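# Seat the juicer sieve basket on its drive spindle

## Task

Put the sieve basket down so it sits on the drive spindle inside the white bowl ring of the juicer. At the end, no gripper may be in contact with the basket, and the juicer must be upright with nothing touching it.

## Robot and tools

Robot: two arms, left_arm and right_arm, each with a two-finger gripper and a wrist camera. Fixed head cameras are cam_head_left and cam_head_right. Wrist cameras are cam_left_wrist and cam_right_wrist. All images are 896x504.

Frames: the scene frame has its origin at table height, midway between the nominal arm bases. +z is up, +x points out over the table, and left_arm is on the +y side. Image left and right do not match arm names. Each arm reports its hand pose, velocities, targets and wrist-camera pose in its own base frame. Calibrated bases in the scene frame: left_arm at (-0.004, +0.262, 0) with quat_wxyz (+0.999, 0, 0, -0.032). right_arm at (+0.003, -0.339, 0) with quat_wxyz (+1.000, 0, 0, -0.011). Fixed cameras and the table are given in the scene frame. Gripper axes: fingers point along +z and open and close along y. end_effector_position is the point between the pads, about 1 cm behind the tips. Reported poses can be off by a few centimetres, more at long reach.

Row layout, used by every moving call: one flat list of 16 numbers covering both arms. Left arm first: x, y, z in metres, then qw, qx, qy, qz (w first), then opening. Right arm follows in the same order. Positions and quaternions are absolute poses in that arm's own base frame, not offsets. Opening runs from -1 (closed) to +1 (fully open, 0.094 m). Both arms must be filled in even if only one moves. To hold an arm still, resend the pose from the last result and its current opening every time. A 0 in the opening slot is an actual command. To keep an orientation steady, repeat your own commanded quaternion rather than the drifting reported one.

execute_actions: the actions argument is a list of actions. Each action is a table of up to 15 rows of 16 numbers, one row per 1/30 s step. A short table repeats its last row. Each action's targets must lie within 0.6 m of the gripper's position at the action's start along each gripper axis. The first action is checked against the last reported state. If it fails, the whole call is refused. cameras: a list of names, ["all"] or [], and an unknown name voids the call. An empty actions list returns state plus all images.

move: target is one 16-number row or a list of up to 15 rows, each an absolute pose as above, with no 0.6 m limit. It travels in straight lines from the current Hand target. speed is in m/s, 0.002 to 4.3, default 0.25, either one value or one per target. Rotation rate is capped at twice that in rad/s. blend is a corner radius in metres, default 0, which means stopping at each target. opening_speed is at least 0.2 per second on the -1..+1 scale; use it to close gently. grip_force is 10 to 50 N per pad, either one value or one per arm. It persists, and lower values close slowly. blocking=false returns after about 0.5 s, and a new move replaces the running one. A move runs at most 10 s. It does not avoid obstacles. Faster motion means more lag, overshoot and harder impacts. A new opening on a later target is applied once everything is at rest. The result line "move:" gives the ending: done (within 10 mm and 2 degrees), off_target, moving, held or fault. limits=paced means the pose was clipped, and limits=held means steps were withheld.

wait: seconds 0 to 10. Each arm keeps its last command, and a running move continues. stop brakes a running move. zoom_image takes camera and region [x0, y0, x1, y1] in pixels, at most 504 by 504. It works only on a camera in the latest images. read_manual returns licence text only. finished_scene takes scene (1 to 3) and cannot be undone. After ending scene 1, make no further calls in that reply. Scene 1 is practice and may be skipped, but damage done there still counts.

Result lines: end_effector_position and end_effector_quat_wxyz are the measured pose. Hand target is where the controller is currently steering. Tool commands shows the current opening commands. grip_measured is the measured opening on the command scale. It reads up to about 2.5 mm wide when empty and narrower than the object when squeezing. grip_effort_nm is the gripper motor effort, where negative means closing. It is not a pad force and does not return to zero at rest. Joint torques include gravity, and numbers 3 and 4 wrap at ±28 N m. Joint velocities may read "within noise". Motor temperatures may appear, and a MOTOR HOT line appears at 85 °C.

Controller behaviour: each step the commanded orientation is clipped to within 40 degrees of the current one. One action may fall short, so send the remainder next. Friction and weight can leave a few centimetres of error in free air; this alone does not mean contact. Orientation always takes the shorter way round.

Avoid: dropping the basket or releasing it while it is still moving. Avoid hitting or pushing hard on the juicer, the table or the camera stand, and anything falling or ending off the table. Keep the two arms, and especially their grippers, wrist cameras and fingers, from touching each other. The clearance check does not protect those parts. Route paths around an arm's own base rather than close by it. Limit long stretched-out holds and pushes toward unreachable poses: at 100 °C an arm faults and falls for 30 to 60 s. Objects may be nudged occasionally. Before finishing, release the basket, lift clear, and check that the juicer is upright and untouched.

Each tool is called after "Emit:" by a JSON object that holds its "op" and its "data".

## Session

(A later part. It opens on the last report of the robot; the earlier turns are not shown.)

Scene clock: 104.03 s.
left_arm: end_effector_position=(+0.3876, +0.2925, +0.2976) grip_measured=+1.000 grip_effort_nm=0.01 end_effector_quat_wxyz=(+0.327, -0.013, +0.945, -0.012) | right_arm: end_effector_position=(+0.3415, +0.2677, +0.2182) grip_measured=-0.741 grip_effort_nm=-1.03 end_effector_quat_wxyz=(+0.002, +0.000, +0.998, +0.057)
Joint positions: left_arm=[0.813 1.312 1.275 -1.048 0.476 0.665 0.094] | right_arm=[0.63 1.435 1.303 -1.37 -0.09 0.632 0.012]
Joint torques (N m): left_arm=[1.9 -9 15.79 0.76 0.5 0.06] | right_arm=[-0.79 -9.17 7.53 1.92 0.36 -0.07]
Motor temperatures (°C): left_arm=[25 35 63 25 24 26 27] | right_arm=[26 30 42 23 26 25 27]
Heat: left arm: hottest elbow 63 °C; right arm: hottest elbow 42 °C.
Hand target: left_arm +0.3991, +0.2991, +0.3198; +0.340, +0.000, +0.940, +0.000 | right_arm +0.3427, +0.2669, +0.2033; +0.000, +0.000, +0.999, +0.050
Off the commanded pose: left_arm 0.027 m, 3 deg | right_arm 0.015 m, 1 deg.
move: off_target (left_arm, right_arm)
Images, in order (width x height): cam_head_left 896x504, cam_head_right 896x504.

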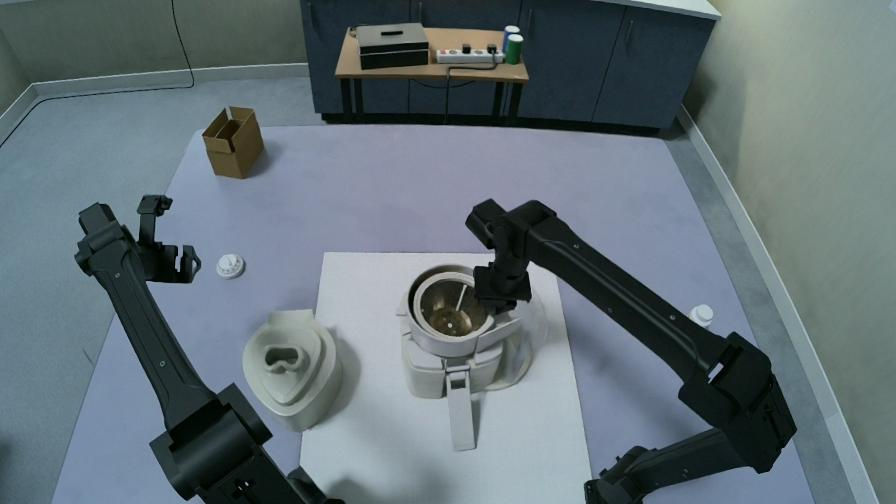

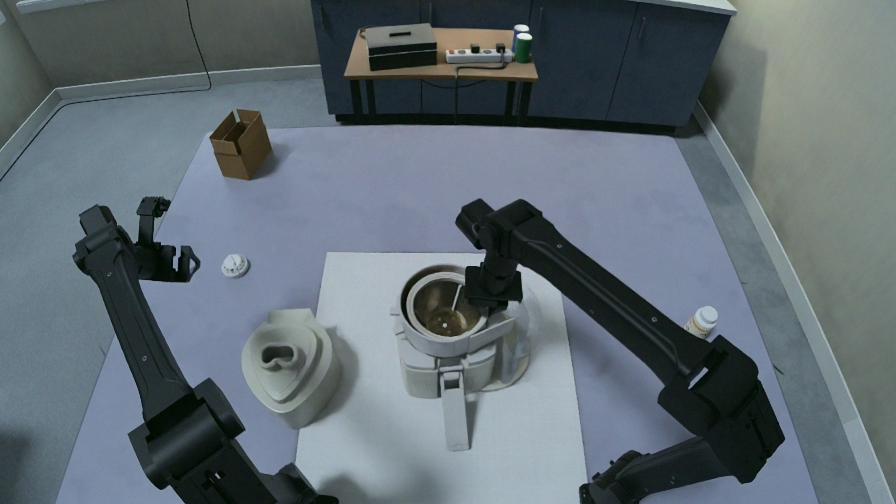

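Emit:
{"op": "move", "data": {"target": [[0.40,0.30,0.32,0.34,0,0.94,0,1,0.336,0.267,0.200,0.0,0.0,0.997,0.05,-0.85]], "speed": 0.05}}

Emit:
{"op": "move", "data": {"target": [[0.40,0.30,0.32,0.34,0,0.94,0,1,0.341,0.276,0.200,0.0,0.0,0.997,0.05,-0.85]], "speed": 0.05}}

Emit:
{"op": "move", "data": {"target": [[0.40,0.30,0.32,0.34,0,0.94,0,1,0.349,0.266,0.200,0.0,0.0,0.997,0.05,-0.85]], "speed": 0.05, "cameras": ["cam_head_right"]}}

Emit:
{"op": "zoom_image", "data": {"camera": "cam_head_right", "region": [380, 240, 520, 370]}}

Scene clock: 114.33 s.
left_arm: end_effector_position=(+0.3876, +0.2925, +0.2976) grip_measured=+1.000 grip_effort_nm=0.01 end_effector_quat_wxyz=(+0.327, -0.013, +0.945, -0.012) | right_arm: end_effector_position=(+0.3405, +0.2668, +0.2177) grip_measured=-0.741 grip_effort_nm=-1.03 end_effector_quat_wxyz=(+0.008, -0.001, +0.998, +0.061)
Joint positions: left_arm=[0.813 1.312 1.275 -1.048 0.476 0.665 0.094] | right_arm=[0.63 1.421 1.287 -1.351 -0.089 0.632 0.012]
Joint torques (N m): left_arm=[1.61 -10.05 15.56 0.7 0.49 0.08] | right_arm=[0.79 -8.41 7.08 1.58 0.39 0.06]
Motor temperatures (°C): left_arm=[25 35 64 25 24 26 27] | right_arm=[26 31 41 23 26 25 27]
Heat: left arm: hottest elbow 64 °C; right arm: hottest elbow 41 °C.
Hand target: left_arm +0.3991, +0.2991, +0.3198; +0.340, +0.000, +0.940, +0.000 | right_arm +0.3357, +0.2667, +0.2004; +0.000, +0.000, +0.999, +0.050
Off the commanded pose: left_arm 0.027 m, 3 deg | right_arm 0.018 m, 2 deg.
move: off_target (left_arm, right_arm)

Scene clock: 115.03 s.
left_arm: end_effector_position=(+0.3876, +0.2925, +0.2976) grip_measured=+1.000 grip_effort_nm=0.01 end_effector_quat_wxyz=(+0.327, -0.013, +0.945, -0.012) | right_arm: end_effector_position=(+0.3397, +0.2678, +0.2176) grip_measured=-0.741 grip_effort_nm=-1.03 end_effector_quat_wxyz=(+0.009, -0.001, +0.998, +0.060)
Joint positions: left_arm=[0.813 1.312 1.275 -1.048 0.476 0.665 0.094] | right_arm=[0.634 1.421 1.287 -1.351 -0.087 0.635 0.012]
Joint torques (N m): left_arm=[1.03 -10.11 15.61 0.66 0.48 0.1] | right_arm=[0.5 -7.36 8.99 1.7 0.27 0.06]
Motor temperatures (°C): left_arm=[25 35 64 25 24 26 27] | right_arm=[26 31 41 23 26 25 27]
Heat: left arm: hottest elbow 64 °C; right arm: hottest elbow 41 °C.
Hand target: left_arm +0.3991, +0.2991, +0.3198; +0.340, +0.000, +0.940, +0.000 | right_arm +0.3404, +0.2754, +0.2003; +0.000, +0.000, +0.999, +0.050
Off the commanded pose: left_arm 0.027 m, 3 deg | right_arm 0.019 m, 2 deg.
move: off_target (left_arm, right_arm)

Scene clock: 115.83 s.
left_arm: end_effector_position=(+0.3876, +0.2925, +0.2976) grip_measured=+1.000 grip_effort_nm=0.01 end_effector_quat_wxyz=(+0.327, -0.013, +0.945, -0.012) | right_arm: end_effector_position=(+0.3402, +0.2672, +0.2176) grip_measured=-0.741 grip_effort_nm=-1.03 end_effector_quat_wxyz=(+0.009, -0.002, +0.998, +0.060)
Joint positions: left_arm=[0.813 1.312 1.275 -1.048 0.476 0.665 0.094] | right_arm=[0.632 1.421 1.287 -1.351 -0.087 0.633 0.012]
Joint torques (N m): left_arm=[0.85 -9.93 15.68 1.02 0.47 0.02] | right_arm=[-1.49 -7.71 9.18 1.63 0.21 -0.16]
Motor temperatures (°C): left_arm=[25 35 64 25 24 26 27] | right_arm=[26 31 40 23 26 25 27]
Heat: left arm: hottest elbow 64 °C; right arm: hottest elbow 40 °C.
Hand target: left_arm +0.3991, +0.2991, +0.3198; +0.340, +0.000, +0.940, +0.000 | right_arm +0.3483, +0.2656, +0.2003; +0.000, +0.000, +0.999, +0.050
Off the commanded pose: left_arm 0.027 m, 3 deg | right_arm 0.020 m, 2 deg.
move: off_target (left_arm, right_arm)
Images, in order (width x height): cam_head_right 896x504.

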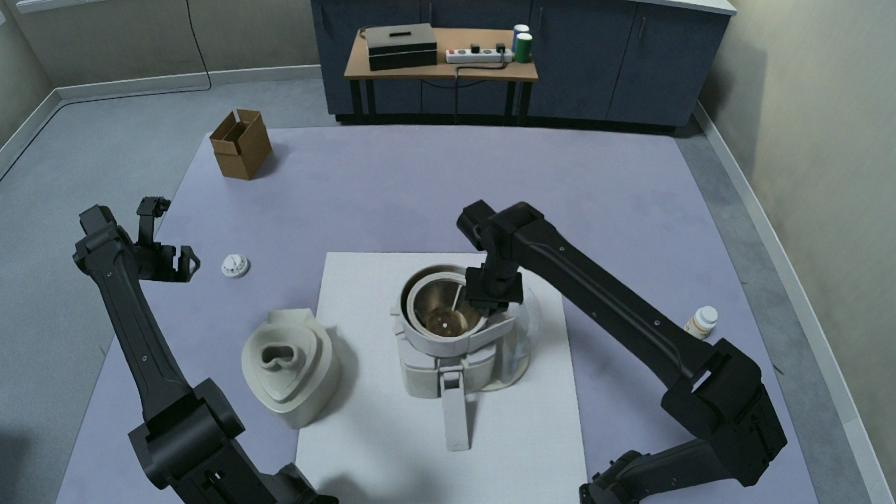

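Scaled by 3.600 from the camera's 896x504 image, which has a finer 1280x720 frame.

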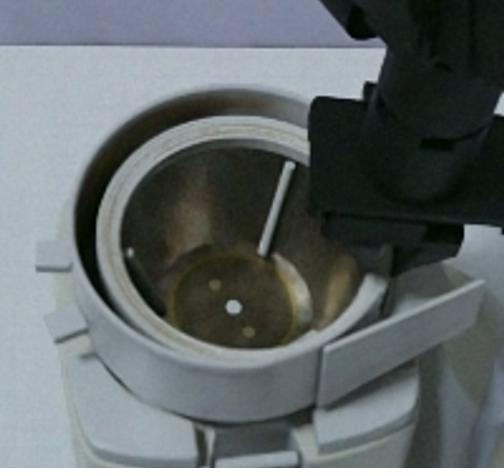

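Emit:
{"op": "move", "data": {"target": [[0.40,0.30,0.32,0.34,0,0.94,0,1,0.341,0.267,0.213,0.0,0.0,0.997,0.06,-0.85]], "speed": 0.05}}

Emit:
{"op": "move", "data": {"target": [[0.40,0.30,0.32,0.34,0,0.94,0,1,0.341,0.267,0.213,0.0,0.0,0.997,0.06,-0.3]], "opening_speed": 0.5, "cameras": ["cam_head_left","cam_head_right","cam_right_wrist"]}}

Emit:
{"op": "zoom_image", "data": {"camera": "cam_head_right", "region": [380, 240, 520, 370]}}

Scene clock: 124.50 s.
left_arm: end_effector_position=(+0.3876, +0.2925, +0.2976) grip_measured=+1.000 grip_effort_nm=0.01 end_effector_quat_wxyz=(+0.327, -0.013, +0.945, -0.012) | right_arm: end_effector_position=(+0.3394, +0.2682, +0.2177) grip_measured=-0.741 grip_effort_nm=-1.02 end_effector_quat_wxyz=(+0.007, -0.002, +0.998, +0.064)
Joint positions: left_arm=[0.813 1.312 1.275 -1.048 0.476 0.665 0.094] | right_arm=[0.632 1.421 1.287 -1.351 -0.095 0.632 0.012]
Joint torques (N m): left_arm=[1.03 -9.99 15.66 0.85 0.51 0.1] | right_arm=[-1.38 -9 9.58 0.69 -0.09 -0.11]
Motor temperatures (°C): left_arm=[25 35 65 25 24 26 27] | right_arm=[26 31 40 23 26 25 27]
Heat: left arm: hottest elbow 65 °C; right arm: hottest elbow 40 °C.
Hand target: left_arm +0.3991, +0.2991, +0.3198; +0.340, +0.000, +0.940, +0.000 | right_arm +0.3410, +0.2669, +0.2130; +0.000, +0.000, +0.998, +0.060
Off the commanded pose: left_arm 0.027 m, 3 deg | right_arm 0.005 m, 1 deg.
move: off_target (left_arm)

Scene clock: 125.93 s.
left_arm: end_effector_position=(+0.3876, +0.2925, +0.2976) grip_measured=+1.000 grip_effort_nm=0.01 end_effector_quat_wxyz=(+0.327, -0.013, +0.945, -0.012) | right_arm: end_effector_position=(+0.3392, +0.2686, +0.2175) grip_measured=-0.303 grip_effort_nm=0.10 end_effector_quat_wxyz=(+0.006, -0.002, +0.998, +0.064)
Joint positions: left_arm=[0.813 1.312 1.275 -1.048 0.476 0.665 0.094] | right_arm=[0.632 1.422 1.287 -1.351 -0.097 0.632 0.033]
Joint torques (N m): left_arm=[1.79 -9.76 15.87 1.05 0.49 0.05] | right_arm=[-1.14 -8.82 9.58 0.81 0.01 -0.09]
Motor temperatures (°C): left_arm=[25 35 65 25 24 26 27] | right_arm=[25 31 40 23 26 25 27]
Heat: left arm: hottest elbow 65 °C; right arm: hottest elbow 40 °C.
Hand target: left_arm +0.3991, +0.2991, +0.3198; +0.340, +0.000, +0.940, +0.000 | right_arm +0.3410, +0.2669, +0.2130; +0.000, +0.000, +0.998, +0.060
Off the commanded pose: left_arm 0.027 m, 3 deg | right_arm 0.005 m, 1 deg.
move: off_target (left_arm)
camera_calibration:
cam_right_wrist: T_world_to_cam=[[0.00143457, -0.984296, -0.176519, 0.313719], [-0.887124, -0.0827217, 0.454058, 0.273895], [-0.46153, 0.155943, -0.873311, 0.421282], [0, 0, 0, 1]] pos_world=[0.436963, 0.265754, 0.298924]
Images, in order (width x height): cam_head_left 896x504, cam_head_right 896x504, cam_right_wrist 896x504.

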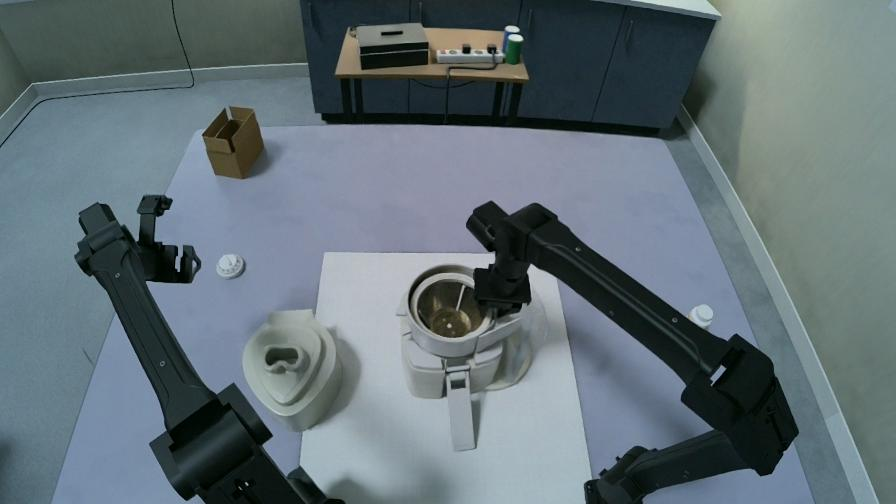

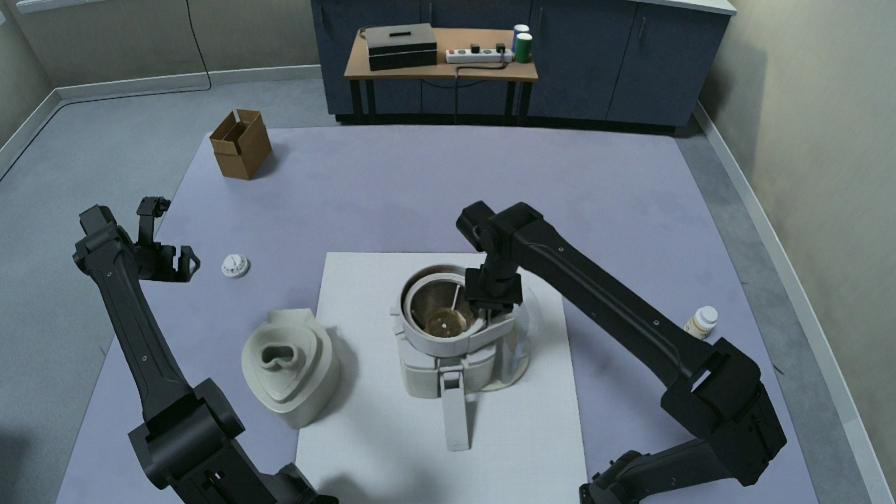

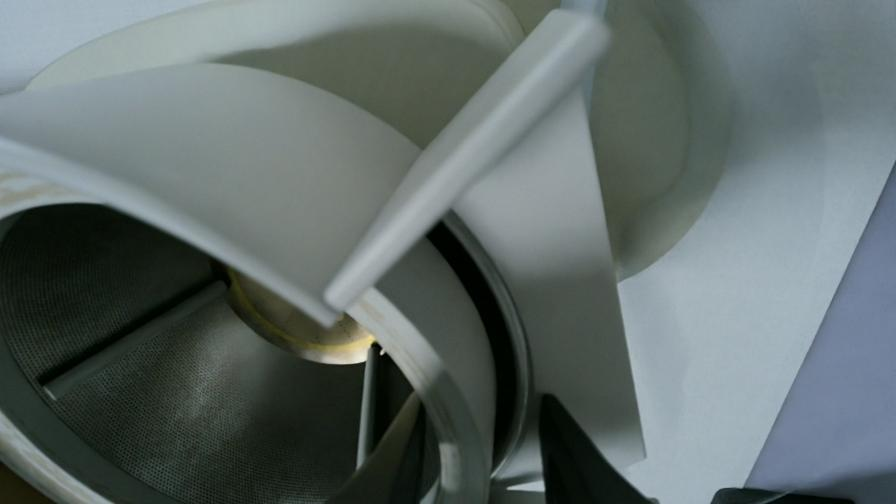

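Scaled by 3.600 from the camera's 896x504 image, which has a finer 1280x720 frame.

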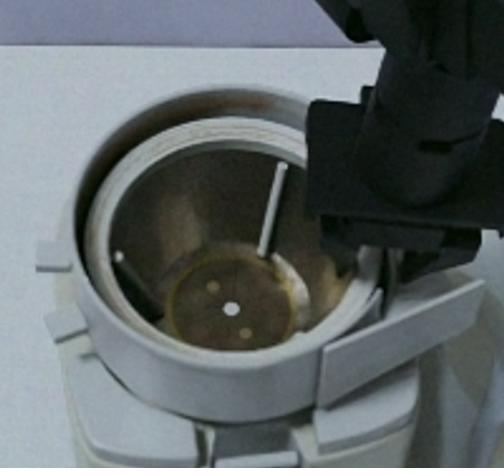

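Emit:
{"op": "move", "data": {"target": [[0.40,0.30,0.32,0.34,0,0.94,0,1,0.343,0.267,0.26,0.005,0,0.998,0.064,-0.3],[0.40,0.30,0.32,0.34,0,0.94,0,1,0.344,0.263,0.30,0,0,1,0,-0.3],[0.40,0.30,0.32,0.34,0,0.94,0,1,0.34,0.20,0.40,0.34,0,0.94,0,0]], "speed": [0.06,0.15,0.3], "blend": 0.01, "cameras": ["cam_head_left","cam_head_right","cam_right_wrist"]}}

Emit:
{"op": "zoom_image", "data": {"camera": "cam_head_left", "region": [380, 240, 560, 380]}}

Emit:
{"op": "zoom_image", "data": {"camera": "cam_head_right", "region": [380, 240, 560, 380]}}

Emit:
{"op": "zoom_image", "data": {"camera": "cam_right_wrist", "region": [80, 240, 480, 504]}}

Scene clock: 137.30 s.
left_arm: end_effector_position=(+0.3876, +0.2925, +0.2976) grip_measured=+1.000 grip_effort_nm=0.01 end_effector_quat_wxyz=(+0.327, -0.013, +0.945, -0.012) | right_arm: end_effector_position=(+0.3405, +0.1944, +0.4013) grip_measured=-0.003 grip_effort_nm=0.10 end_effector_quat_wxyz=(+0.335, +0.010, +0.942, -0.003)
Joint positions: left_arm=[0.813 1.312 1.275 -1.048 0.476 0.665 0.094] | right_arm=[0.707 1.064 1.342 -1.303 0.433 0.605 0.047]
Joint torques (N m): left_arm=[1.79 -9.93 15.76 0.75 0.47 0.11] | right_arm=[0.5 -5.77 9.25 2.43 0.39 -0.2]
Motor temperatures (°C): left_arm=[25 36 66 25 24 26 27] | right_arm=[25 31 40 23 26 25 26]
Heat: left arm: hottest elbow 66 °C; right arm: hottest elbow 40 °C.
Hand target: left_arm +0.3991, +0.2991, +0.3198; +0.340, +0.000, +0.940, +0.000 | right_arm +0.3399, +0.1999, +0.4001; +0.340, +0.000, +0.940, +0.000
Off the commanded pose: left_arm 0.027 m, 3 deg | right_arm 0.006 m, 1 deg.
move: off_target (left_arm)
camera_calibration:
cam_right_wrist: T_world_to_cam=[[0.00742092, -0.999145, -0.0406673, 0.219413], [-0.981435, 0.000517008, -0.191793, 0.460442], [0.19165, 0.0413356, -0.980592, 0.43688], [0, 0, 0, 1]] pos_world=[0.366538, 0.200928, 0.525634]
Images, in order (width x height): cam_head_left 896x504, cam_head_right 896x504, cam_right_wrist 896x504.

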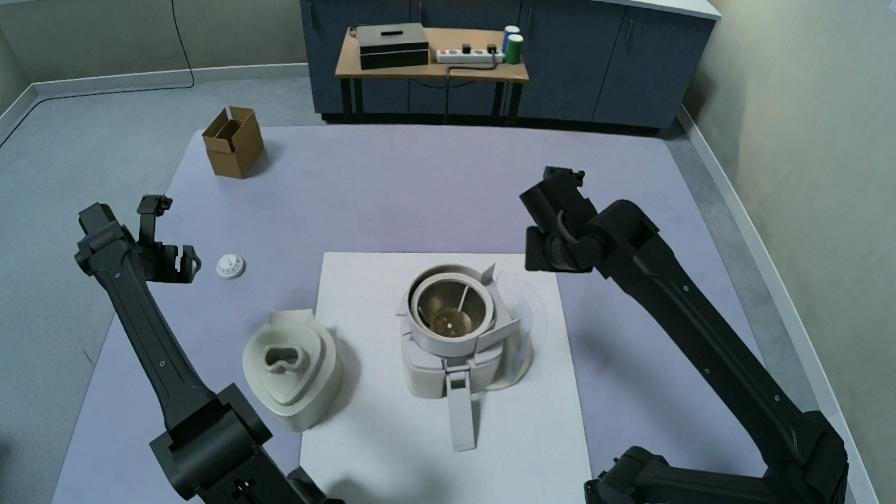

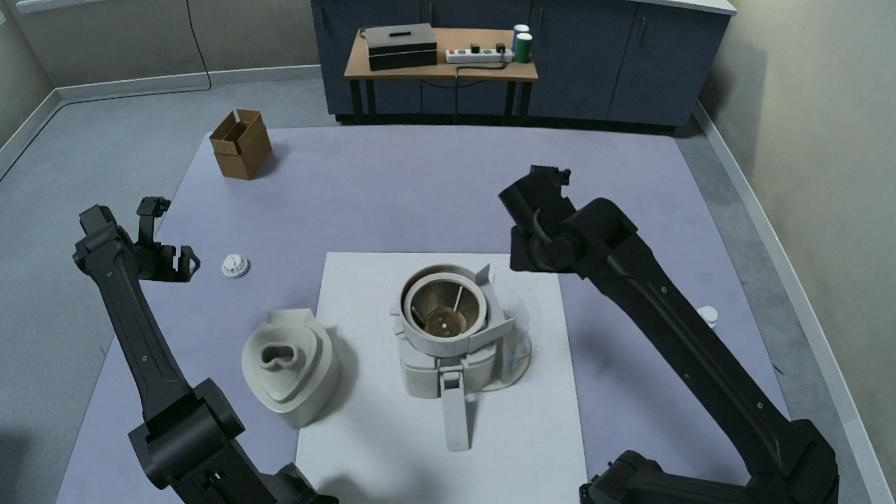

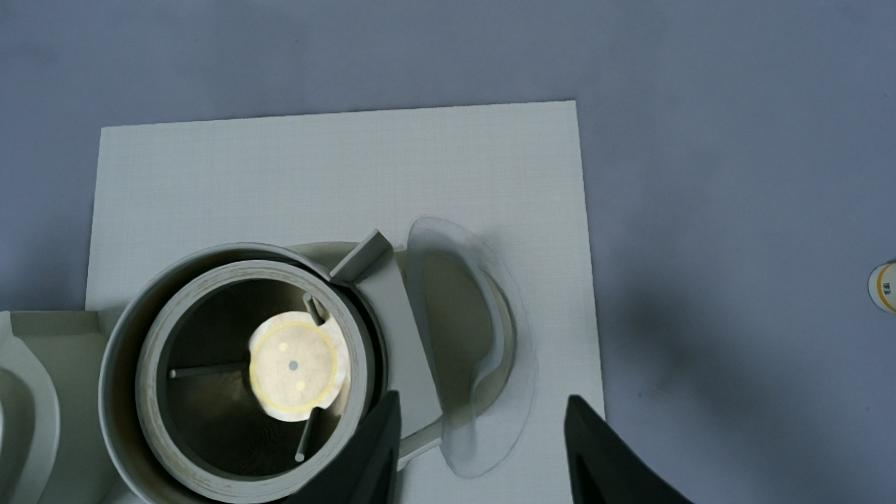

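Scaled by 2.800 from the camera's 896x504 image, which has a finer 1280x720 frame.

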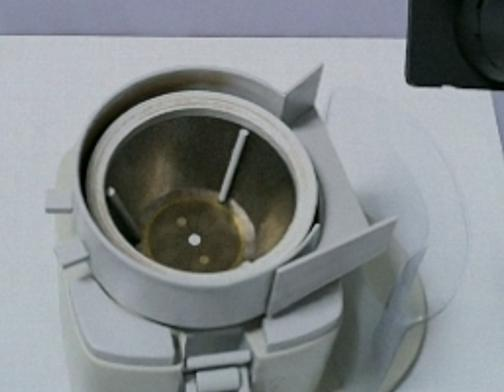

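Scaled by 2.800 from the camera's 896x504 image, which has a finer 1280x720 frame.

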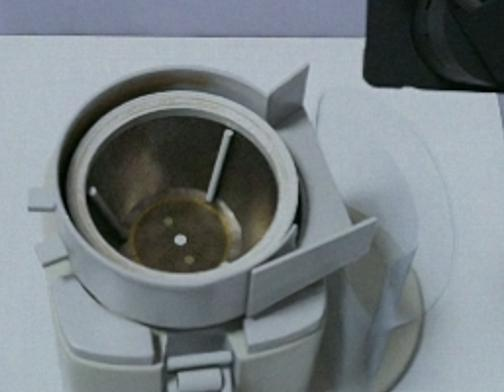

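Scaled by 1.260 from the camera's 896x504 image, which has a finer 1280x720 frame.

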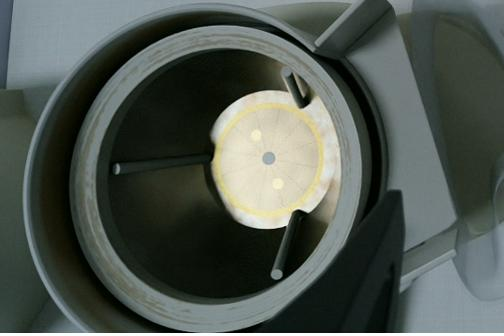

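Emit:
{"op": "finished_scene", "data": {"scene": 3}}

The scene is finished: the task was done.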